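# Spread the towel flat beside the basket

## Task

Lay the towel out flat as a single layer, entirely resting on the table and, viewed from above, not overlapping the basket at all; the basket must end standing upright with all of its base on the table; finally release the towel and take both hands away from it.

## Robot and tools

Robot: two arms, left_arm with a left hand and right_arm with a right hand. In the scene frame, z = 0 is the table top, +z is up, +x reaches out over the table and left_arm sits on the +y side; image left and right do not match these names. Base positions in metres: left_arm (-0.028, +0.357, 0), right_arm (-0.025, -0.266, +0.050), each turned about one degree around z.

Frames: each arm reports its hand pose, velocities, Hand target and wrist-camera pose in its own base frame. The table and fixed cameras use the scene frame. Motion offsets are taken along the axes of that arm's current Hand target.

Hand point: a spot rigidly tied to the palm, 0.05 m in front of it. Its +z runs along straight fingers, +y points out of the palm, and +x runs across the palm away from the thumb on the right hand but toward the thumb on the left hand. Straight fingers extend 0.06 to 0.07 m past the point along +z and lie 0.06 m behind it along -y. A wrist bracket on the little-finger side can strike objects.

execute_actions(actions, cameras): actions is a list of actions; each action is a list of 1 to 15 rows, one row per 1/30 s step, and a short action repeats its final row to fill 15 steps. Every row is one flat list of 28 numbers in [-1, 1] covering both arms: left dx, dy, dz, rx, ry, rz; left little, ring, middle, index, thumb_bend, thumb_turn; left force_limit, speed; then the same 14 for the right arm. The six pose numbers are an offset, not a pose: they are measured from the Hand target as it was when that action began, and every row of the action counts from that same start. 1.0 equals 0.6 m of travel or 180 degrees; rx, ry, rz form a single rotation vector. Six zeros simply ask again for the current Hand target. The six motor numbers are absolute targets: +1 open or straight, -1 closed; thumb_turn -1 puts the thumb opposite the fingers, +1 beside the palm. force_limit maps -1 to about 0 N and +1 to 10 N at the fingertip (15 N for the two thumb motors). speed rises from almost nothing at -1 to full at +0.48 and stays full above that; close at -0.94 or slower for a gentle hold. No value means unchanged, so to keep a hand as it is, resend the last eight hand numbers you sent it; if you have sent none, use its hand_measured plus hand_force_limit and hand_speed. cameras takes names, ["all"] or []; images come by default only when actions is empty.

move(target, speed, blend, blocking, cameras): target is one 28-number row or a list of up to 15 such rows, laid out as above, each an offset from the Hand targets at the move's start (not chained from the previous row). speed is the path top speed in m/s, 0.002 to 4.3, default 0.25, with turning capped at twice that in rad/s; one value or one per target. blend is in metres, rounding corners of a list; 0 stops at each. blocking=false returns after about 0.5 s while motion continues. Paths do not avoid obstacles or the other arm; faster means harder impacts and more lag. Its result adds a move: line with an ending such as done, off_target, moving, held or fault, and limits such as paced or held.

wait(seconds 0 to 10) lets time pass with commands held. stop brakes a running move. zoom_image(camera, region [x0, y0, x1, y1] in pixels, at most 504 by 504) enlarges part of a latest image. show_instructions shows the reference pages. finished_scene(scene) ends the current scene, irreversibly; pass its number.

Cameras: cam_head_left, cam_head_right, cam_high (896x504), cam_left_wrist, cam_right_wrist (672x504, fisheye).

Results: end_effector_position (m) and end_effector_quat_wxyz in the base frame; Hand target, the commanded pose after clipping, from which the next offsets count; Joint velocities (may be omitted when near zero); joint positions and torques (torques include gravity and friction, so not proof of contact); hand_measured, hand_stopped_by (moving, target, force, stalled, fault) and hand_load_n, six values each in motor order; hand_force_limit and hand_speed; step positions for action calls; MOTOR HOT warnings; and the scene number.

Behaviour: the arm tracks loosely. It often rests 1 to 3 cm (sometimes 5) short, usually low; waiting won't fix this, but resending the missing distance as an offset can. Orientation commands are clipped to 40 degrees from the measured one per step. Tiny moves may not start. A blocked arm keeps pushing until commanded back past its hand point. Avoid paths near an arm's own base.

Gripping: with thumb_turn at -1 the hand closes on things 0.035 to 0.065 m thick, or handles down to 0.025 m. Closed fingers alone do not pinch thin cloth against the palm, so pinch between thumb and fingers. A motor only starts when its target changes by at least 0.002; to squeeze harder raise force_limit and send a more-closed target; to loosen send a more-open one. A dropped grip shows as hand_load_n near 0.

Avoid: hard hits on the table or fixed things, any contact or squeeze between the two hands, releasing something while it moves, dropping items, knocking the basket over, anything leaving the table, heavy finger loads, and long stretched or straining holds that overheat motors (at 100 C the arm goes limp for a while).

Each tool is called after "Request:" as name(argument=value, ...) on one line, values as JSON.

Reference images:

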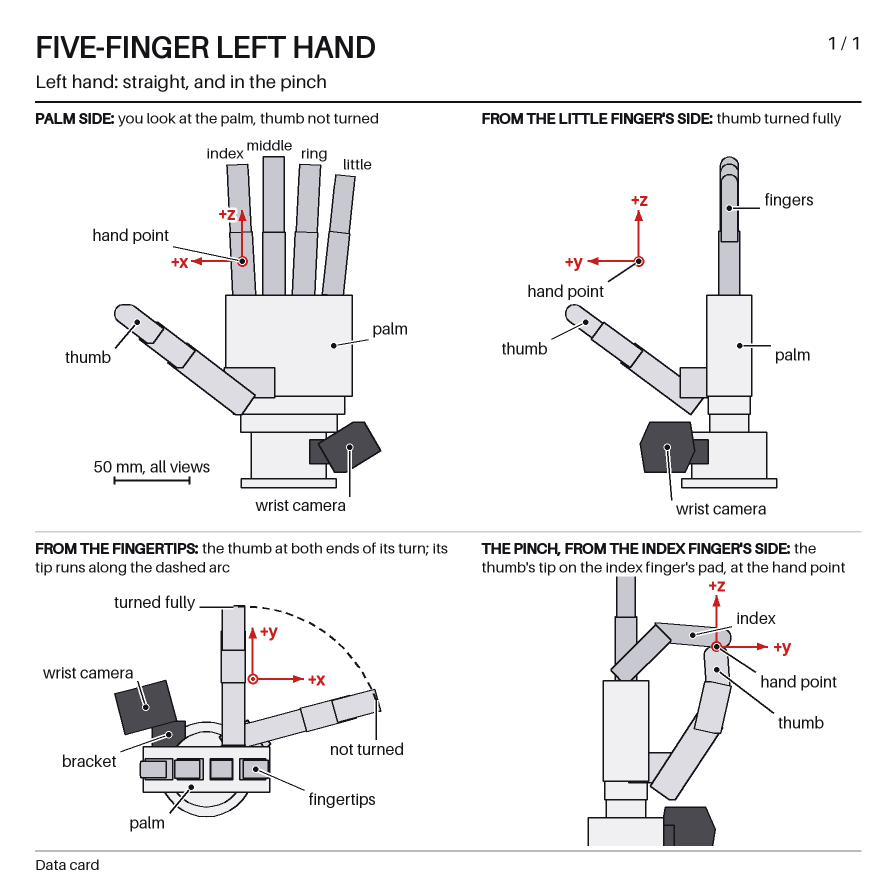

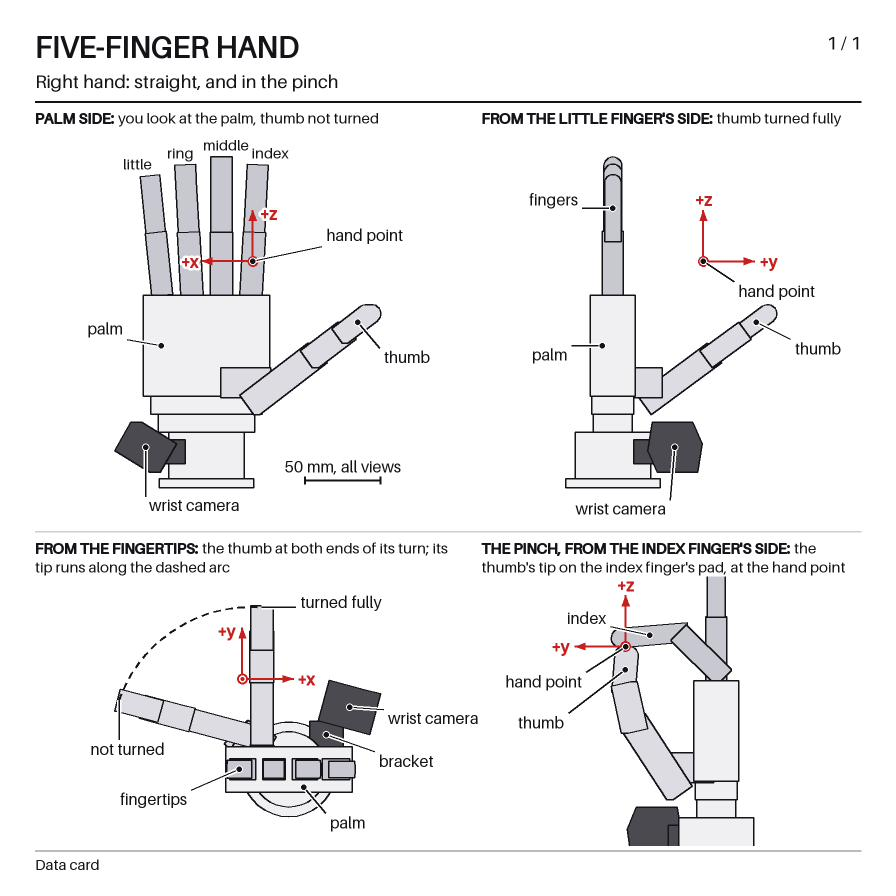

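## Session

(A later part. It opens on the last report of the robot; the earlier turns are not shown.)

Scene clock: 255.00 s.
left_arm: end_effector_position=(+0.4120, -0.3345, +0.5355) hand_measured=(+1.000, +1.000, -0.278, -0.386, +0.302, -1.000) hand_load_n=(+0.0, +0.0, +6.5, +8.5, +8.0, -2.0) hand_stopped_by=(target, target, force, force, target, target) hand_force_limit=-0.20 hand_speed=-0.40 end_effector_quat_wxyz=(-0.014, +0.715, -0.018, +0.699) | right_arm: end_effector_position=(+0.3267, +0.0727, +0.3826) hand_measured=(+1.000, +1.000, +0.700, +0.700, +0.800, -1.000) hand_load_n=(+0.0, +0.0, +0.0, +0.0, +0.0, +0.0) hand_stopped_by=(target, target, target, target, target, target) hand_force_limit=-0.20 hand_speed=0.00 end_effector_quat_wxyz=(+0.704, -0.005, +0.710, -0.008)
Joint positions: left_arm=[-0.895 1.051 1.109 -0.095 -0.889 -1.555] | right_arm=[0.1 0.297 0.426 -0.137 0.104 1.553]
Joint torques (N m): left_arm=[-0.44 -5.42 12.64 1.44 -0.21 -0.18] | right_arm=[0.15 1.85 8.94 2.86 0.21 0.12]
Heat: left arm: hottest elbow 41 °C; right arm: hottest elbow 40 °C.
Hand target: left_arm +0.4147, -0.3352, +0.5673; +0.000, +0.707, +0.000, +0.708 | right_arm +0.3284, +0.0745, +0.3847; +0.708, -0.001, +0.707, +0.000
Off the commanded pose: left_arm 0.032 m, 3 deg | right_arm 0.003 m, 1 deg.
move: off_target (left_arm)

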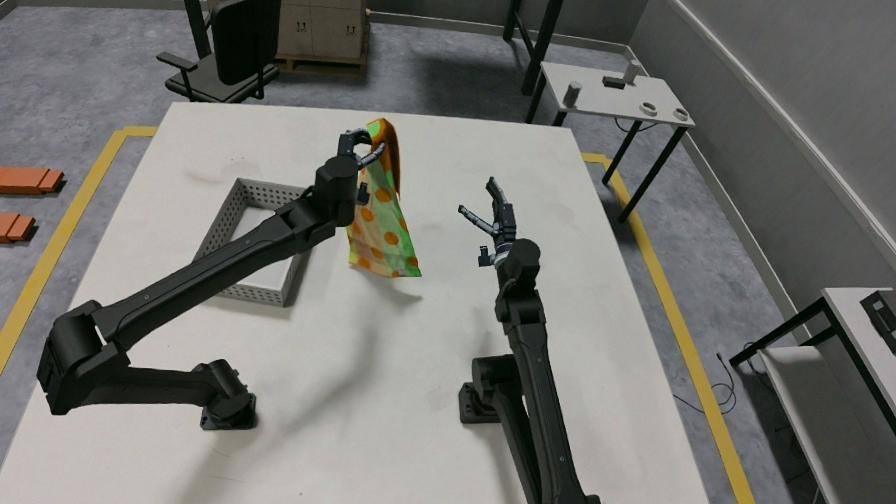

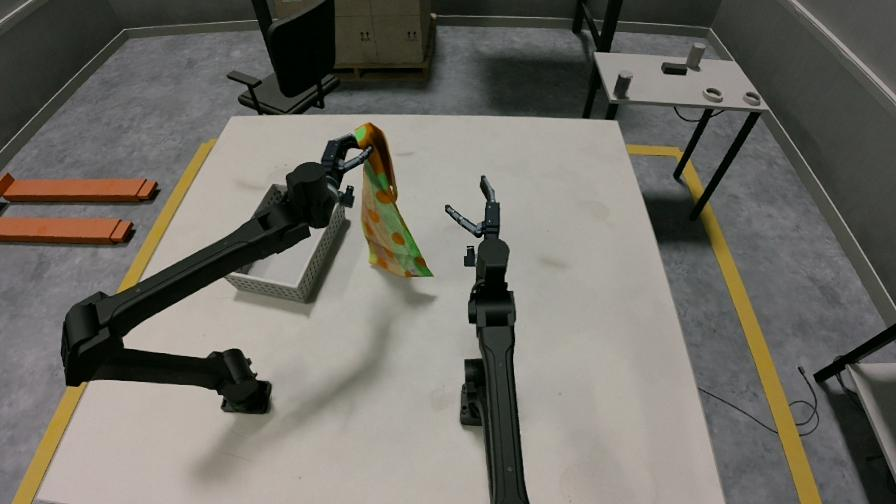

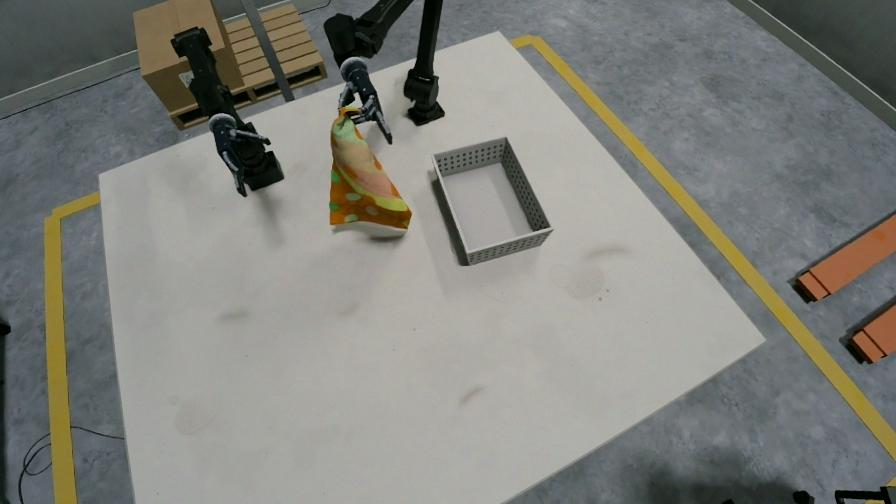

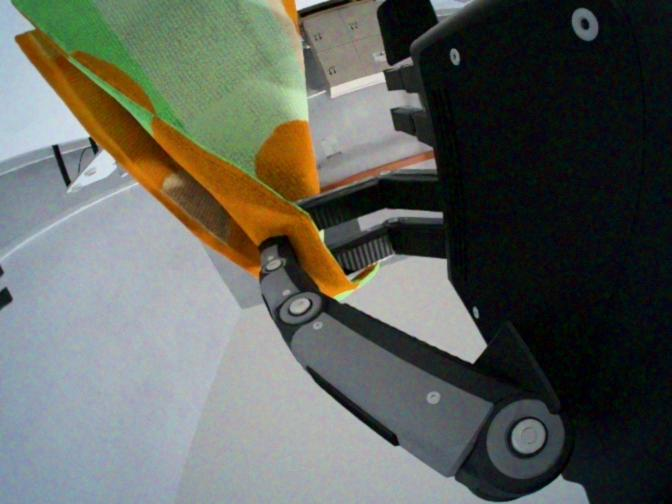

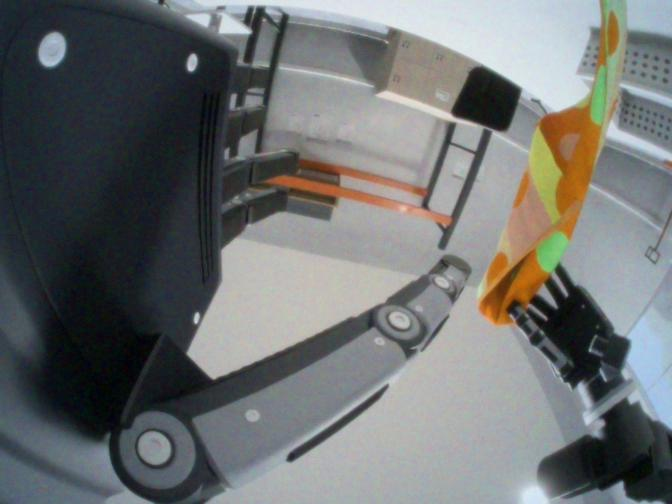

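Request:
move(target=[0,0,0,0,0,0.25,1,1,-0.6,-0.6,0.3,-1,-0.2,-0.4,0,0,0,0,0,0,1,1,0.7,0.7,0.8,-1,-0.2,0.0], speed=0.2, cameras=["cam_head_left","cam_right_wrist","cam_high"])

Request:
zoom_image(camera="cam_right_wrist", region=[440, 60, 672, 360])

Request:
zoom_image(camera="cam_head_left", region=[340, 100, 440, 220])

Scene clock: 263.40 s.
left_arm: end_effector_position=(+0.4119, -0.3352, +0.5390) hand_measured=(+1.000, +1.000, -0.278, -0.386, +0.302, -1.000) hand_load_n=(+0.0, +0.0, +6.5, +8.5, +8.0, -2.0) hand_stopped_by=(target, target, force, force, target, target) hand_force_limit=-0.20 hand_speed=-0.40 end_effector_quat_wxyz=(-0.271, +0.658, -0.280, +0.645) | right_arm: end_effector_position=(+0.3267, +0.0726, +0.3826) hand_measured=(+1.000, +1.000, +0.700, +0.700, +0.800, -1.000) hand_load_n=(+0.0, +0.0, +0.5, +0.0, +0.0, -0.5) hand_stopped_by=(target, target, target, target, target, target) hand_force_limit=-0.20 hand_speed=0.00 end_effector_quat_wxyz=(+0.704, -0.005, +0.710, -0.008)
Joint positions: left_arm=[-0.89 1.067 1.259 -0.226 -0.885 -0.796] | right_arm=[0.1 0.297 0.426 -0.137 0.104 1.554]
Joint torques (N m): left_arm=[-0.15 -5.71 12.48 1.58 -0.14 0.11] | right_arm=[-0.03 2.02 8.88 2.92 0.22 0.15]
Heat: left arm: hottest elbow 43 °C; right arm: hottest elbow 40 °C.
Hand target: left_arm +0.4146, -0.3352, +0.5674; -0.270, +0.653, -0.271, +0.654 | right_arm +0.3284, +0.0745, +0.3847; +0.708, -0.001, +0.707, +0.000
Off the commanded pose: left_arm 0.028 m, 2 deg | right_arm 0.003 m, 1 deg.
move: off_target (left_arm)
Images, in order (width x height): cam_head_left 896x504, cam_high 896x504, cam_right_wrist 672x504.

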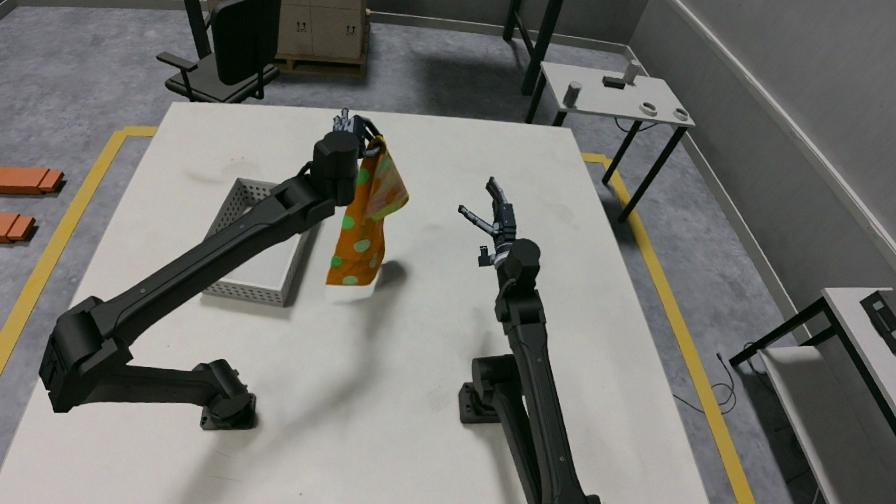

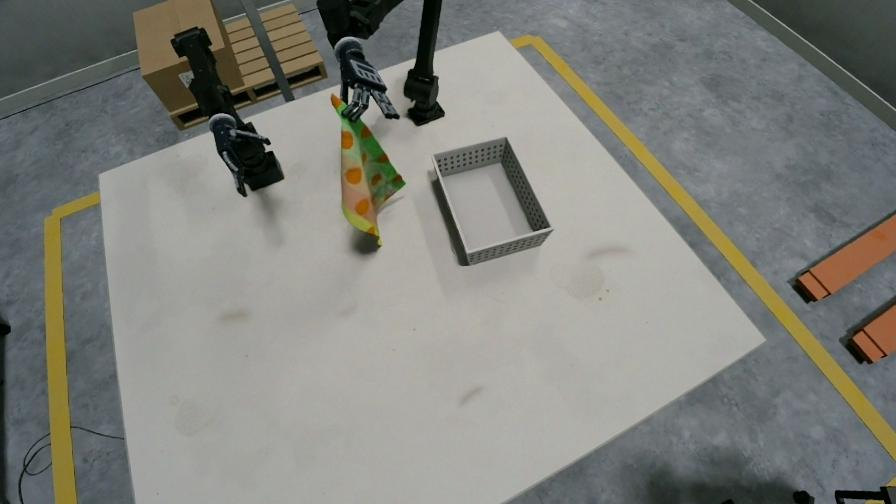

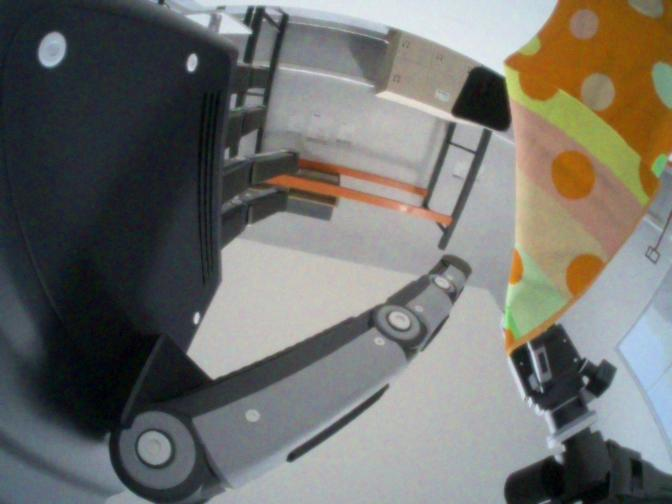

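Scaled by 1.680 from the camera's 672x504 image, which has a finer 960x720 frame.

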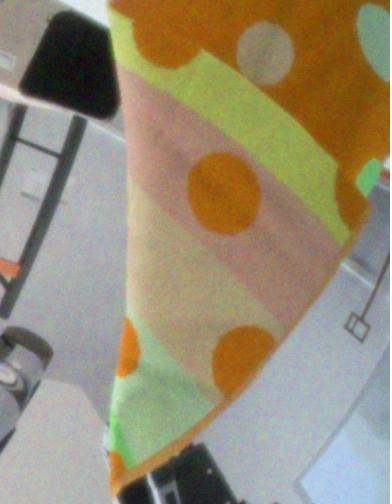

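Scaled by 4.200 from the camera's 896x504 image, which has a finer 1280x720 frame.

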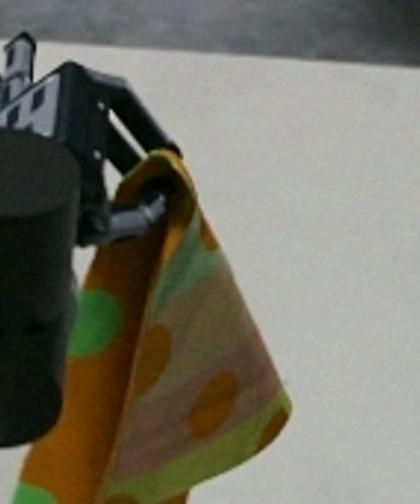

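Request:
execute_actions(actions=[])

Scene clock: 266.57 s.
left_arm: end_effector_position=(+0.4119, -0.3352, +0.5390) hand_measured=(+1.000, +1.000, -0.278, -0.386, +0.302, -1.000) hand_load_n=(+0.0, +0.0, +6.5, +8.5, +8.0, -2.0) hand_stopped_by=(target, target, force, force, target, target) hand_force_limit=-0.20 hand_speed=-0.40 end_effector_quat_wxyz=(-0.271, +0.657, -0.281, +0.645) | right_arm: end_effector_position=(+0.3267, +0.0726, +0.3826) hand_measured=(+1.000, +1.000, +0.700, +0.700, +0.800, -1.000) hand_load_n=(+0.0, +0.0, +0.0, +0.0, +0.0, -0.5) hand_stopped_by=(target, target, target, target, target, target) hand_force_limit=-0.20 hand_speed=0.00 end_effector_quat_wxyz=(+0.704, -0.005, +0.710, -0.008)
Joint positions: left_arm=[-0.89 1.067 1.259 -0.226 -0.885 -0.795] | right_arm=[0.1 0.297 0.426 -0.137 0.104 1.554]
Joint velocities: within noise
Joint torques (N m): left_arm=[-0.09 -5.95 12.6 1.33 -0.13 0.12] | right_arm=[-0.03 1.85 8.95 2.89 0.22 0.16]
Heat: left arm: hottest elbow 42 °C; right arm: hottest elbow 40 °C.
Hand target: left_arm +0.4146, -0.3352, +0.5674; -0.271, +0.653, -0.271, +0.654 | right_arm +0.3284, +0.0745, +0.3847; +0.708, -0.001, +0.707, +0.000
Off the commanded pose: left_arm 0.028 m, 2 deg | right_arm 0.003 m, 1 deg.

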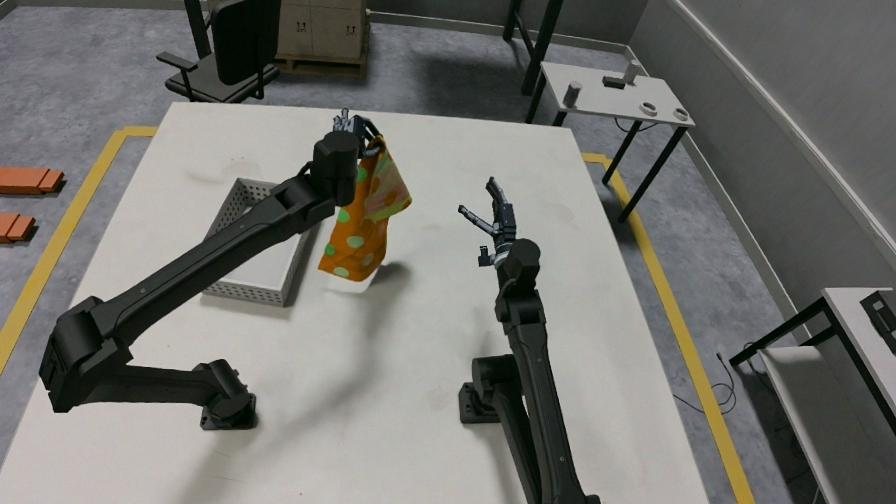

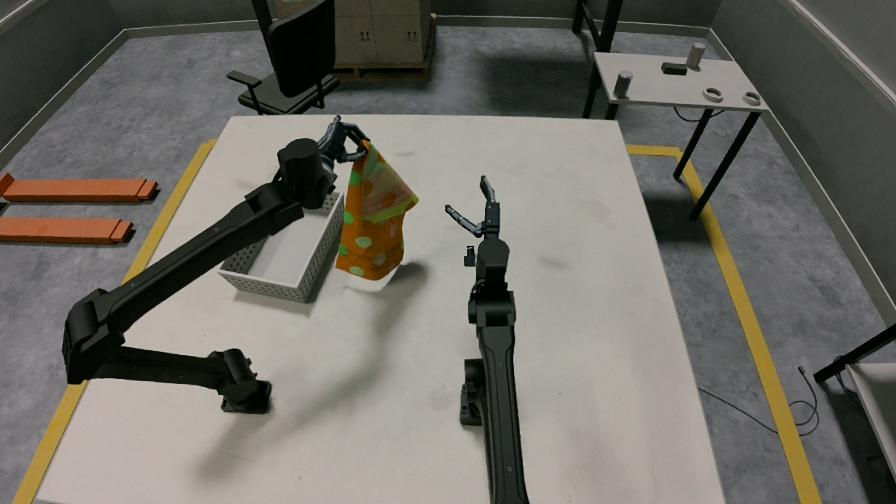

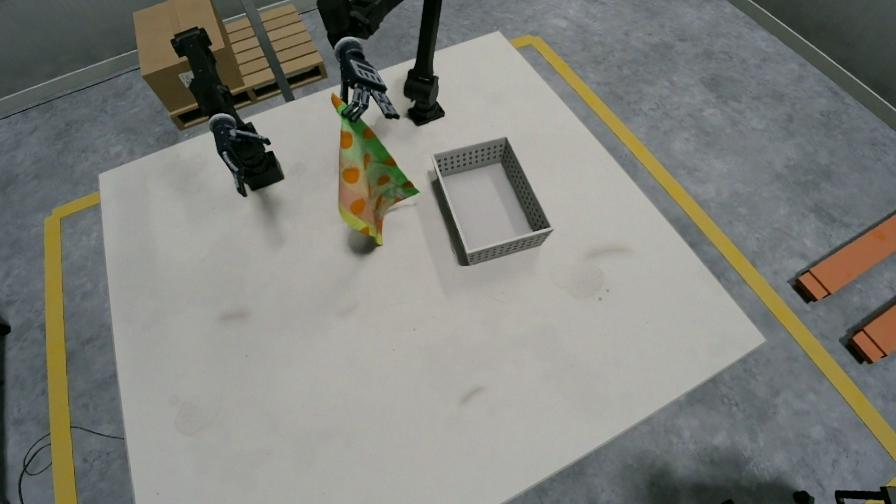

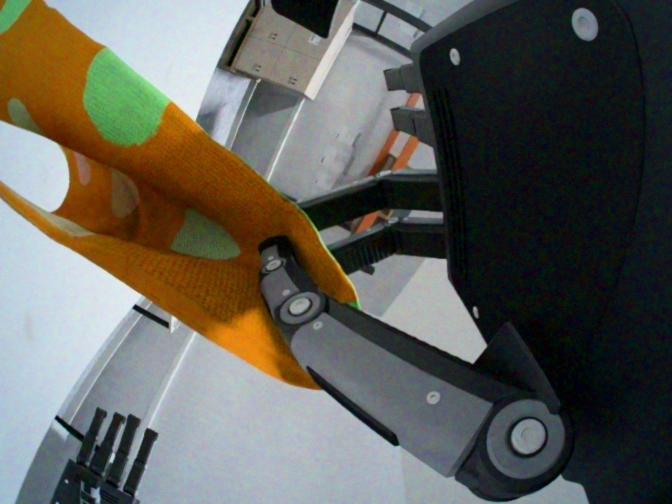

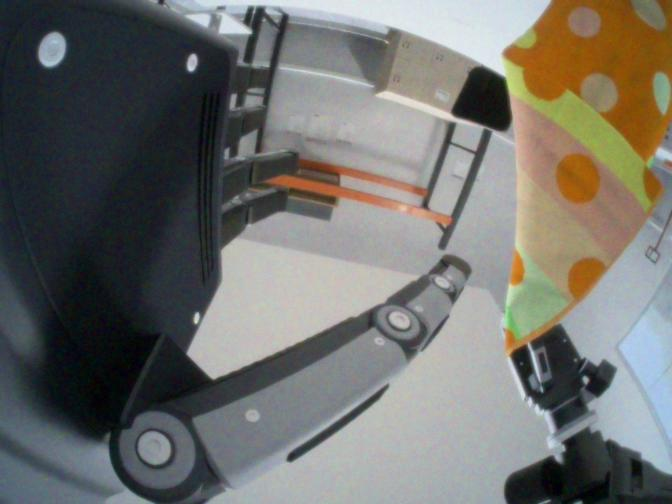

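Request:
zoom_image(camera="cam_head_left", region=[300, 90, 430, 300])

Request:
zoom_image(camera="cam_head_right", region=[310, 100, 440, 310])

Request:
zoom_image(camera="cam_high", region=[310, 60, 450, 270])

Request:
zoom_image(camera="cam_right_wrist", region=[470, 0, 672, 400])

Scaled by 2.400 from the camera's 896x504 image, which has a finer 1280x720 frame.

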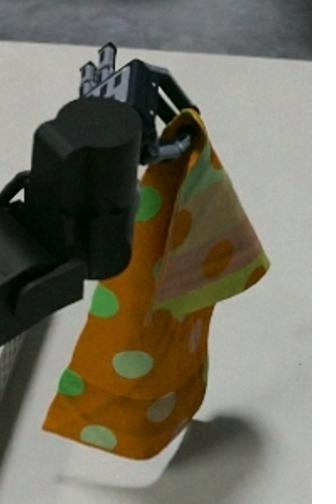

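Scaled by 2.400 from the camera's 896x504 image, which has a finer 1280x720 frame.

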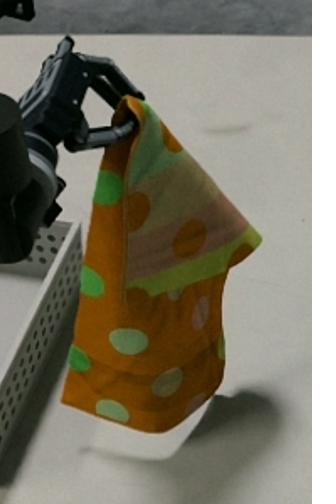

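Scaled by 2.400 from the camera's 896x504 image, which has a finer 1280x720 frame.

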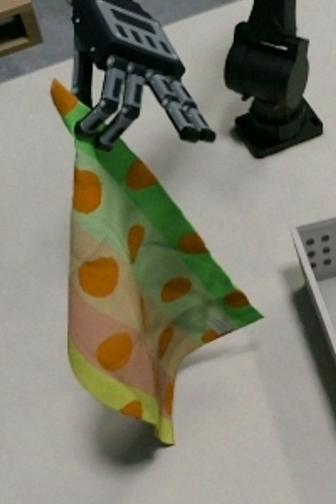

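Scaled by 1.260 from the camera's 672x504 image, which has a finer 960x720 frame.

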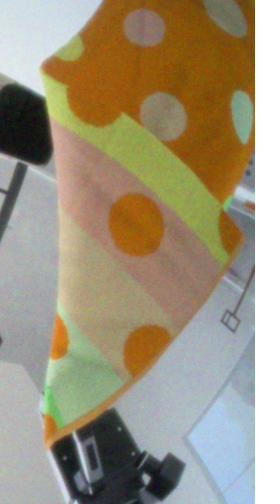

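Request:
move(target=[[0,0,0,0,0,0,1,1,-0.6,-0.6,0.3,-1,-0.2,-0.4,0.1,0,-0.1667,0,0,0,1,1,0.7,0.7,0.8,-1,-0.2,0.0],[0,0,0,0,0,0,1,1,-0.6,-0.6,0.3,-1,-0.2,-0.4,0.1,0.33,-0.1667,0,0,0,1,1,0.7,0.7,0.8,-1,-0.2,0.0]], speed=0.2, blend=0.03, cameras=["all"])

Scene clock: 279.60 s.
left_arm: end_effector_position=(+0.4119, -0.3352, +0.5390) hand_measured=(+1.000, +1.000, -0.278, -0.386, +0.302, -1.000) hand_load_n=(+0.0, +0.0, +6.5, +8.5, +8.5, -2.0) hand_stopped_by=(target, target, force, force, target, target) hand_force_limit=-0.20 hand_speed=-0.40 end_effector_quat_wxyz=(-0.271, +0.657, -0.281, +0.645) | right_arm: end_effector_position=(+0.2258, +0.2650, +0.3025) hand_measured=(+1.000, +1.000, +0.700, +0.700, +0.800, -1.000) hand_load_n=(-0.5, +0.0, +0.0, +0.0, +0.0, -0.5) hand_stopped_by=(target, target, target, target, target, target) hand_force_limit=-0.20 hand_speed=0.00 end_effector_quat_wxyz=(+0.704, -0.014, +0.710, -0.012)
Joint positions: left_arm=[-0.89 1.067 1.259 -0.226 -0.885 -0.795] | right_arm=[1.42 0.715 0.312 0.343 1.418 1.594]
Joint torques (N m): left_arm=[-0.21 -5.71 12.6 1.42 -0.14 0.1] | right_arm=[-1.03 -1.38 11.77 2.09 0.06 -0.2]
Heat: left arm: hottest elbow 42 °C; right arm: hottest elbow 40 °C.
Hand target: left_arm +0.4146, -0.3352, +0.5674; -0.270, +0.653, -0.271, +0.654 | right_arm +0.2284, +0.2723, +0.3243; +0.707, -0.001, +0.707, +0.000
Off the commanded pose: left_arm 0.029 m, 2 deg | right_arm 0.023 m, 2 deg.
move: off_target (left_arm, right_arm)

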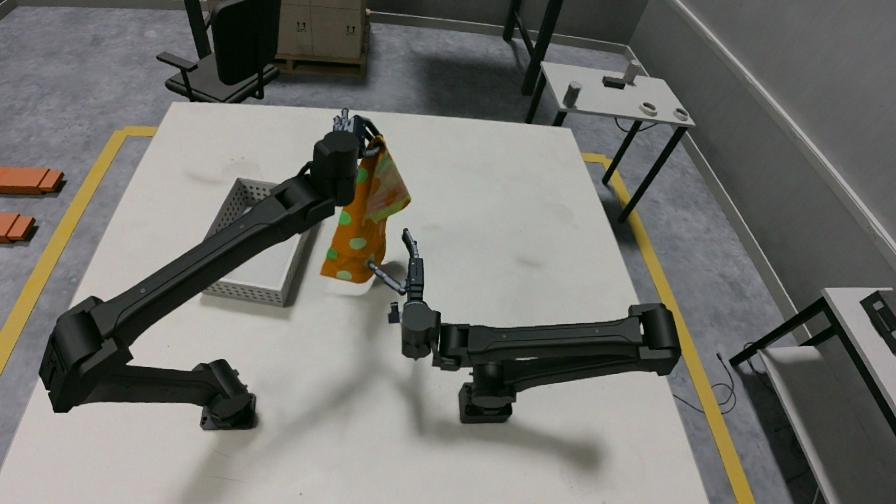

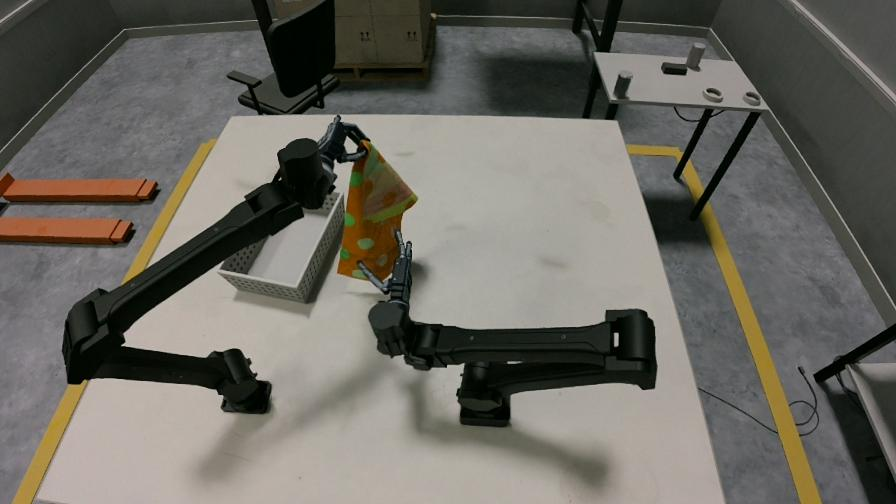

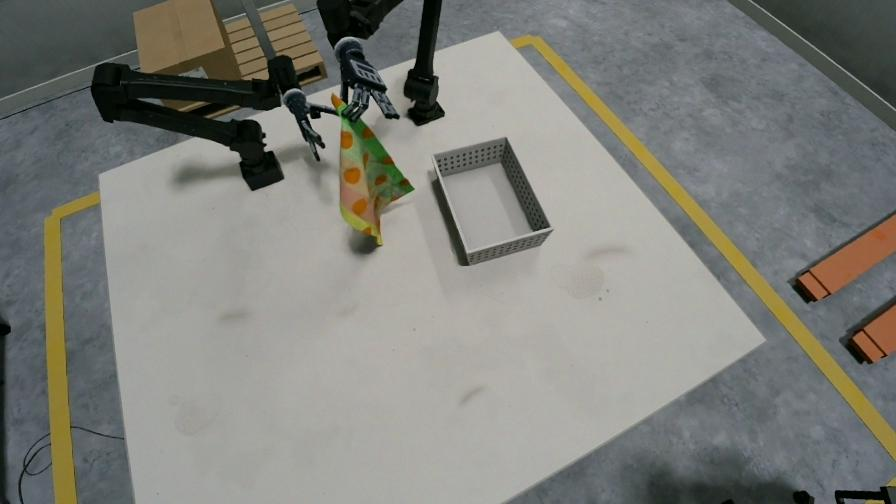

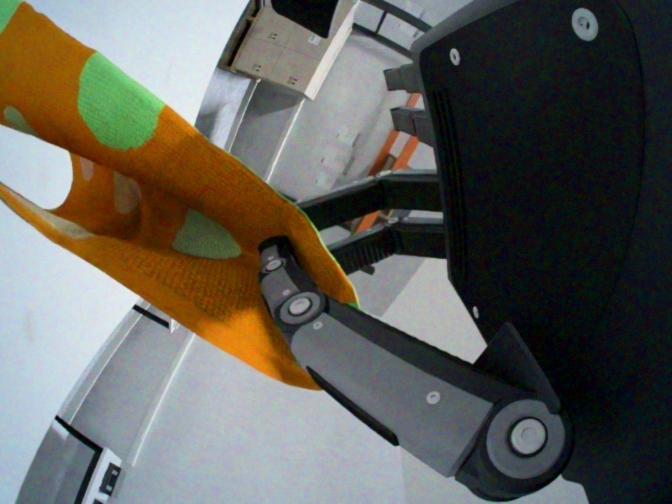

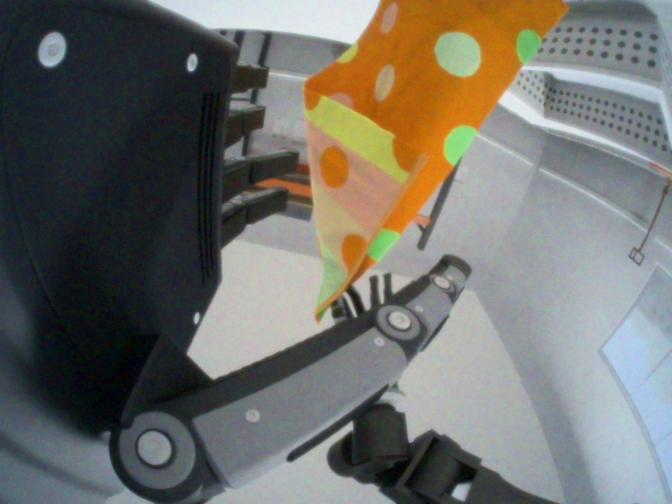

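Request:
zoom_image(camera="cam_right_wrist", region=[280, 60, 500, 340])

Request:
zoom_image(camera="cam_head_right", region=[330, 110, 430, 290])

Scaled by 1.800 from the camera's 672x504 image, which has a finer 960x720 frame.

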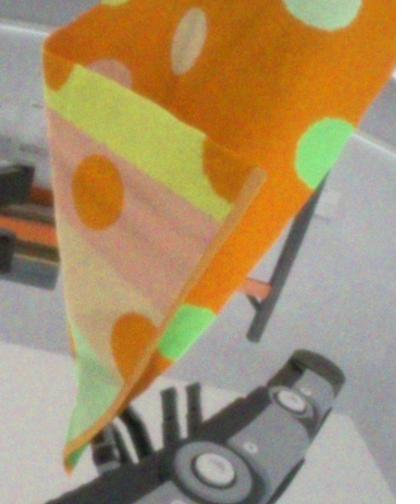

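Scaled by 2.800 from the camera's 896x504 image, which has a finer 1280x720 frame.

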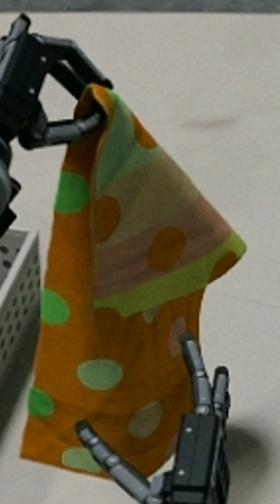

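Request:
move(target=[0,0,0,0,0,0,1,1,-0.6,-0.6,0.3,-1,-0.2,-0.4,0.033,0.105,0.052,0.1,0,0,1,1,0.7,0.7,0.8,-1,-0.2,0.0], speed=0.15, cameras=["cam_head_left","cam_head_right","cam_high","cam_right_wrist"])

Scene clock: 289.30 s.
left_arm: end_effector_position=(+0.4119, -0.3352, +0.5390) hand_measured=(+1.000, +1.000, -0.278, -0.386, +0.302, -1.000) hand_load_n=(+0.0, +0.0, +6.5, +8.5, +8.0, -2.0) hand_stopped_by=(target, target, force, force, target, target) hand_force_limit=-0.20 hand_speed=-0.40 end_effector_quat_wxyz=(-0.271, +0.657, -0.281, +0.645) | right_arm: end_effector_position=(+0.2552, +0.3270, +0.2808) hand_measured=(+1.000, +1.000, +0.700, +0.700, +0.800, -1.000) hand_load_n=(+0.0, -0.5, +0.0, +0.0, -0.5, +0.0) hand_stopped_by=(target, target, target, target, target, target) hand_force_limit=-0.20 hand_speed=0.00 end_effector_quat_wxyz=(+0.701, +0.029, +0.707, -0.086)
Joint positions: left_arm=[-0.89 1.067 1.259 -0.226 -0.885 -0.795] | right_arm=[1.394 1.143 0.486 0.459 1.557 1.688]
Joint torques (N m): left_arm=[-0.26 -5.71 12.4 1.46 -0.13 0.14] | right_arm=[-1.38 -6.83 11.06 1.99 0.36 0.15]
Heat: left arm: hottest elbow 42 °C; right arm: hottest elbow 40 °C.
Hand target: left_arm +0.4146, -0.3352, +0.5674; -0.270, +0.653, -0.271, +0.654 | right_arm +0.2595, +0.3354, +0.3044; +0.699, +0.110, +0.698, -0.111
Off the commanded pose: left_arm 0.029 m, 2 deg | right_arm 0.025 m, 10 deg.
joint sent to its limit (right arm) — joint 5 (wrist yaw), upper limit. The joint targets are off in orientation, not in position.
move: off_target (left_arm, right_arm)
Images, in order (width x height): cam_head_left 896x504, cam_head_right 896x504, cam_high 896x504, cam_right_wrist 672x504.

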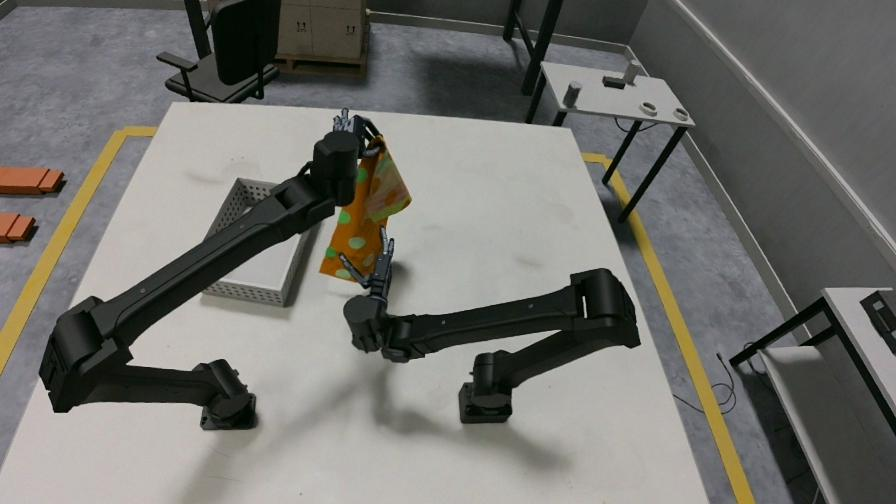

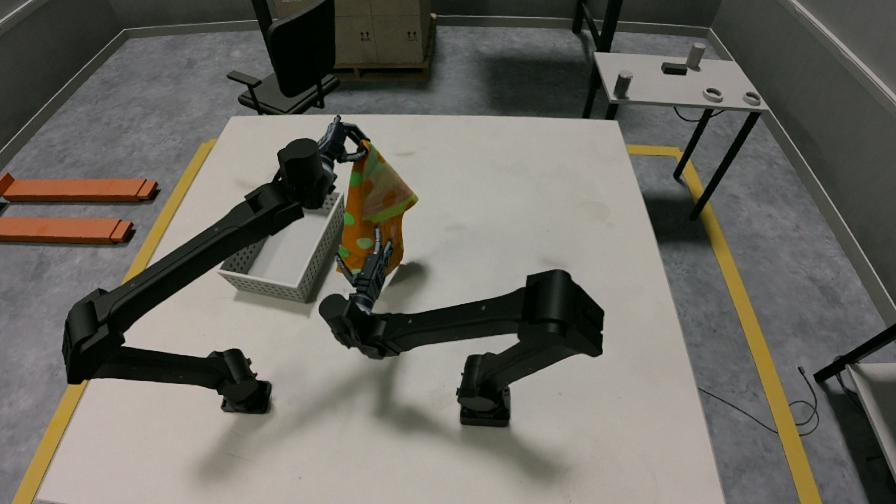

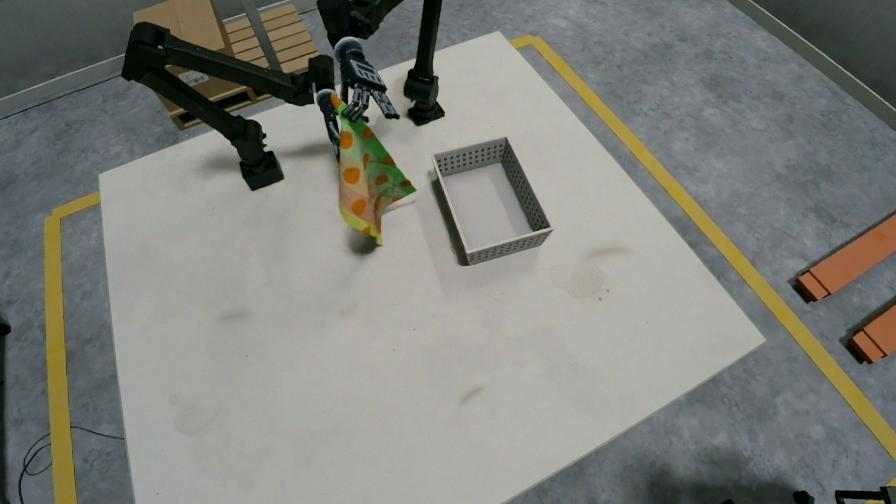

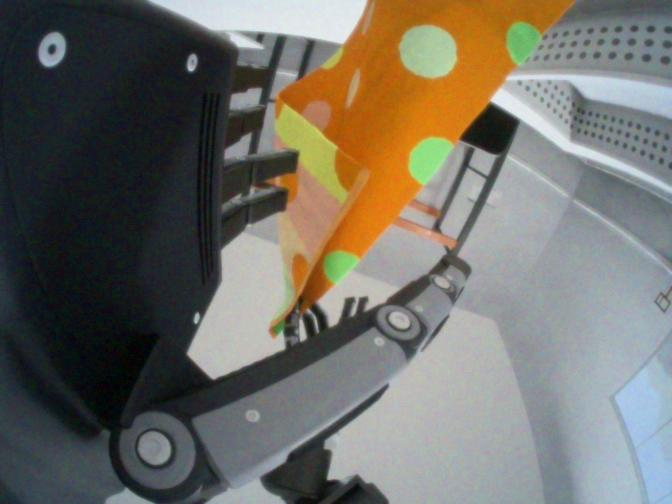

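Request:
move(target=[0,0,0,0,0,0,1,1,-0.6,-0.6,0.3,-1,-0.2,-0.4,0.003,0.013,0.153,0,0,0,1,1,0.7,0.7,0.8,-1,-0.2,0.0], speed=0.08, cameras=["cam_head_left","cam_head_right","cam_high","cam_right_wrist"])

Scene clock: 292.90 s.
left_arm: end_effector_position=(+0.4119, -0.3352, +0.5390) hand_measured=(+1.000, +1.000, -0.278, -0.386, +0.302, -1.000) hand_load_n=(+0.0, +0.0, +6.5, +8.5, +8.0, -2.0) hand_stopped_by=(target, target, force, force, target, target) hand_force_limit=-0.20 hand_speed=-0.40 end_effector_quat_wxyz=(-0.271, +0.657, -0.281, +0.645) | right_arm: end_effector_position=(+0.3423, +0.3042, +0.2843) hand_measured=(+1.000, +1.000, +0.700, +0.700, +0.800, -1.000) hand_load_n=(+0.0, +0.0, +0.0, +0.0, +0.0, +0.0) hand_stopped_by=(target, target, target, target, target, target) hand_force_limit=-0.20 hand_speed=0.00 end_effector_quat_wxyz=(+0.693, +0.097, +0.703, -0.123)
Joint positions: left_arm=[-0.89 1.067 1.259 -0.226 -0.885 -0.795] | right_arm=[1.147 1.263 0.553 0.637 1.458 1.605]
Joint torques (N m): left_arm=[-0.56 -5.42 12.52 1.44 -0.13 0.11] | right_arm=[-0.97 -7.94 10.59 2.03 0.06 -0.16]
Heat: left arm: hottest elbow 42 °C; right arm: hottest elbow 40 °C.
Hand target: left_arm +0.4146, -0.3352, +0.5674; -0.270, +0.653, -0.271, +0.654 | right_arm +0.3492, +0.3145, +0.3027; +0.699, +0.110, +0.698, -0.111
Off the commanded pose: left_arm 0.029 m, 2 deg | right_arm 0.022 m, 2 deg.
move: off_target (left_arm, right_arm)
Images, in order (width x height): cam_head_left 896x504, cam_head_right 896x504, cam_high 896x504, cam_right_wrist 672x504.

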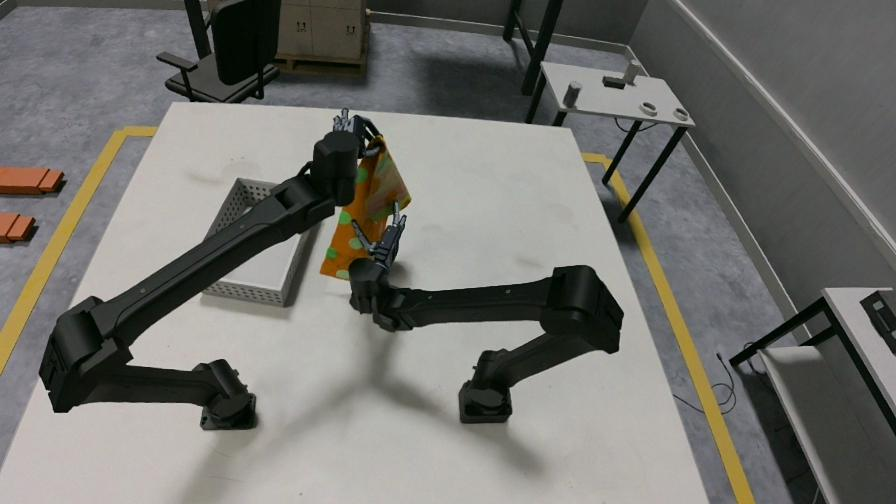

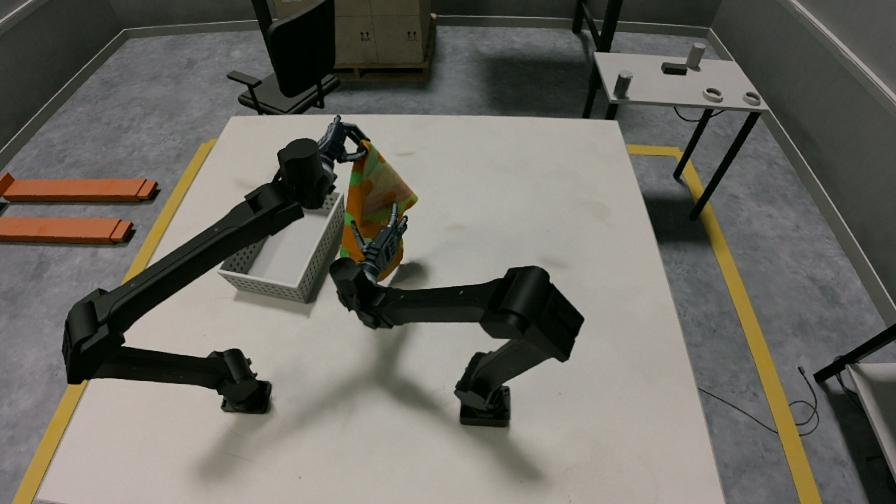

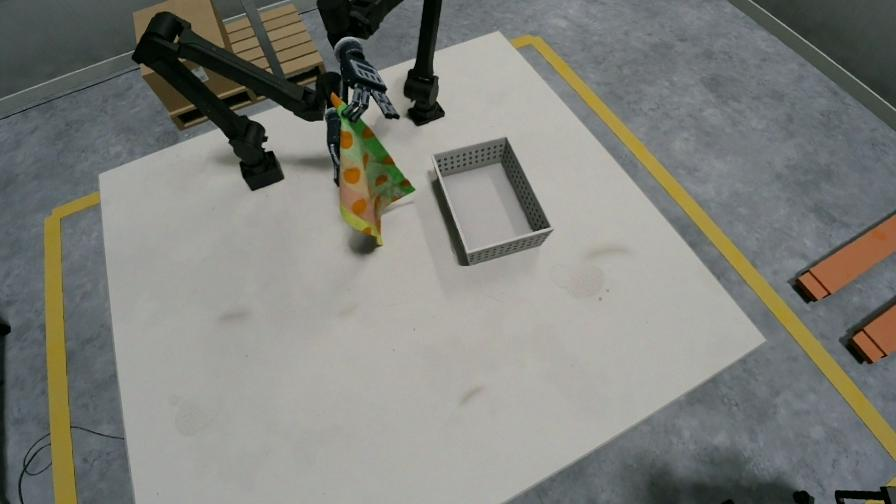

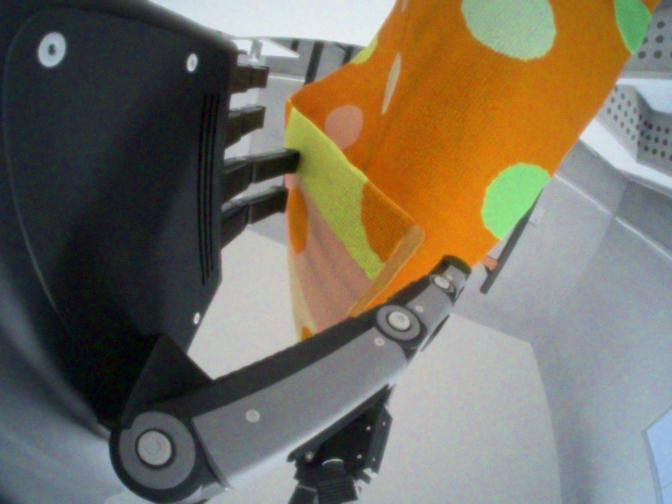

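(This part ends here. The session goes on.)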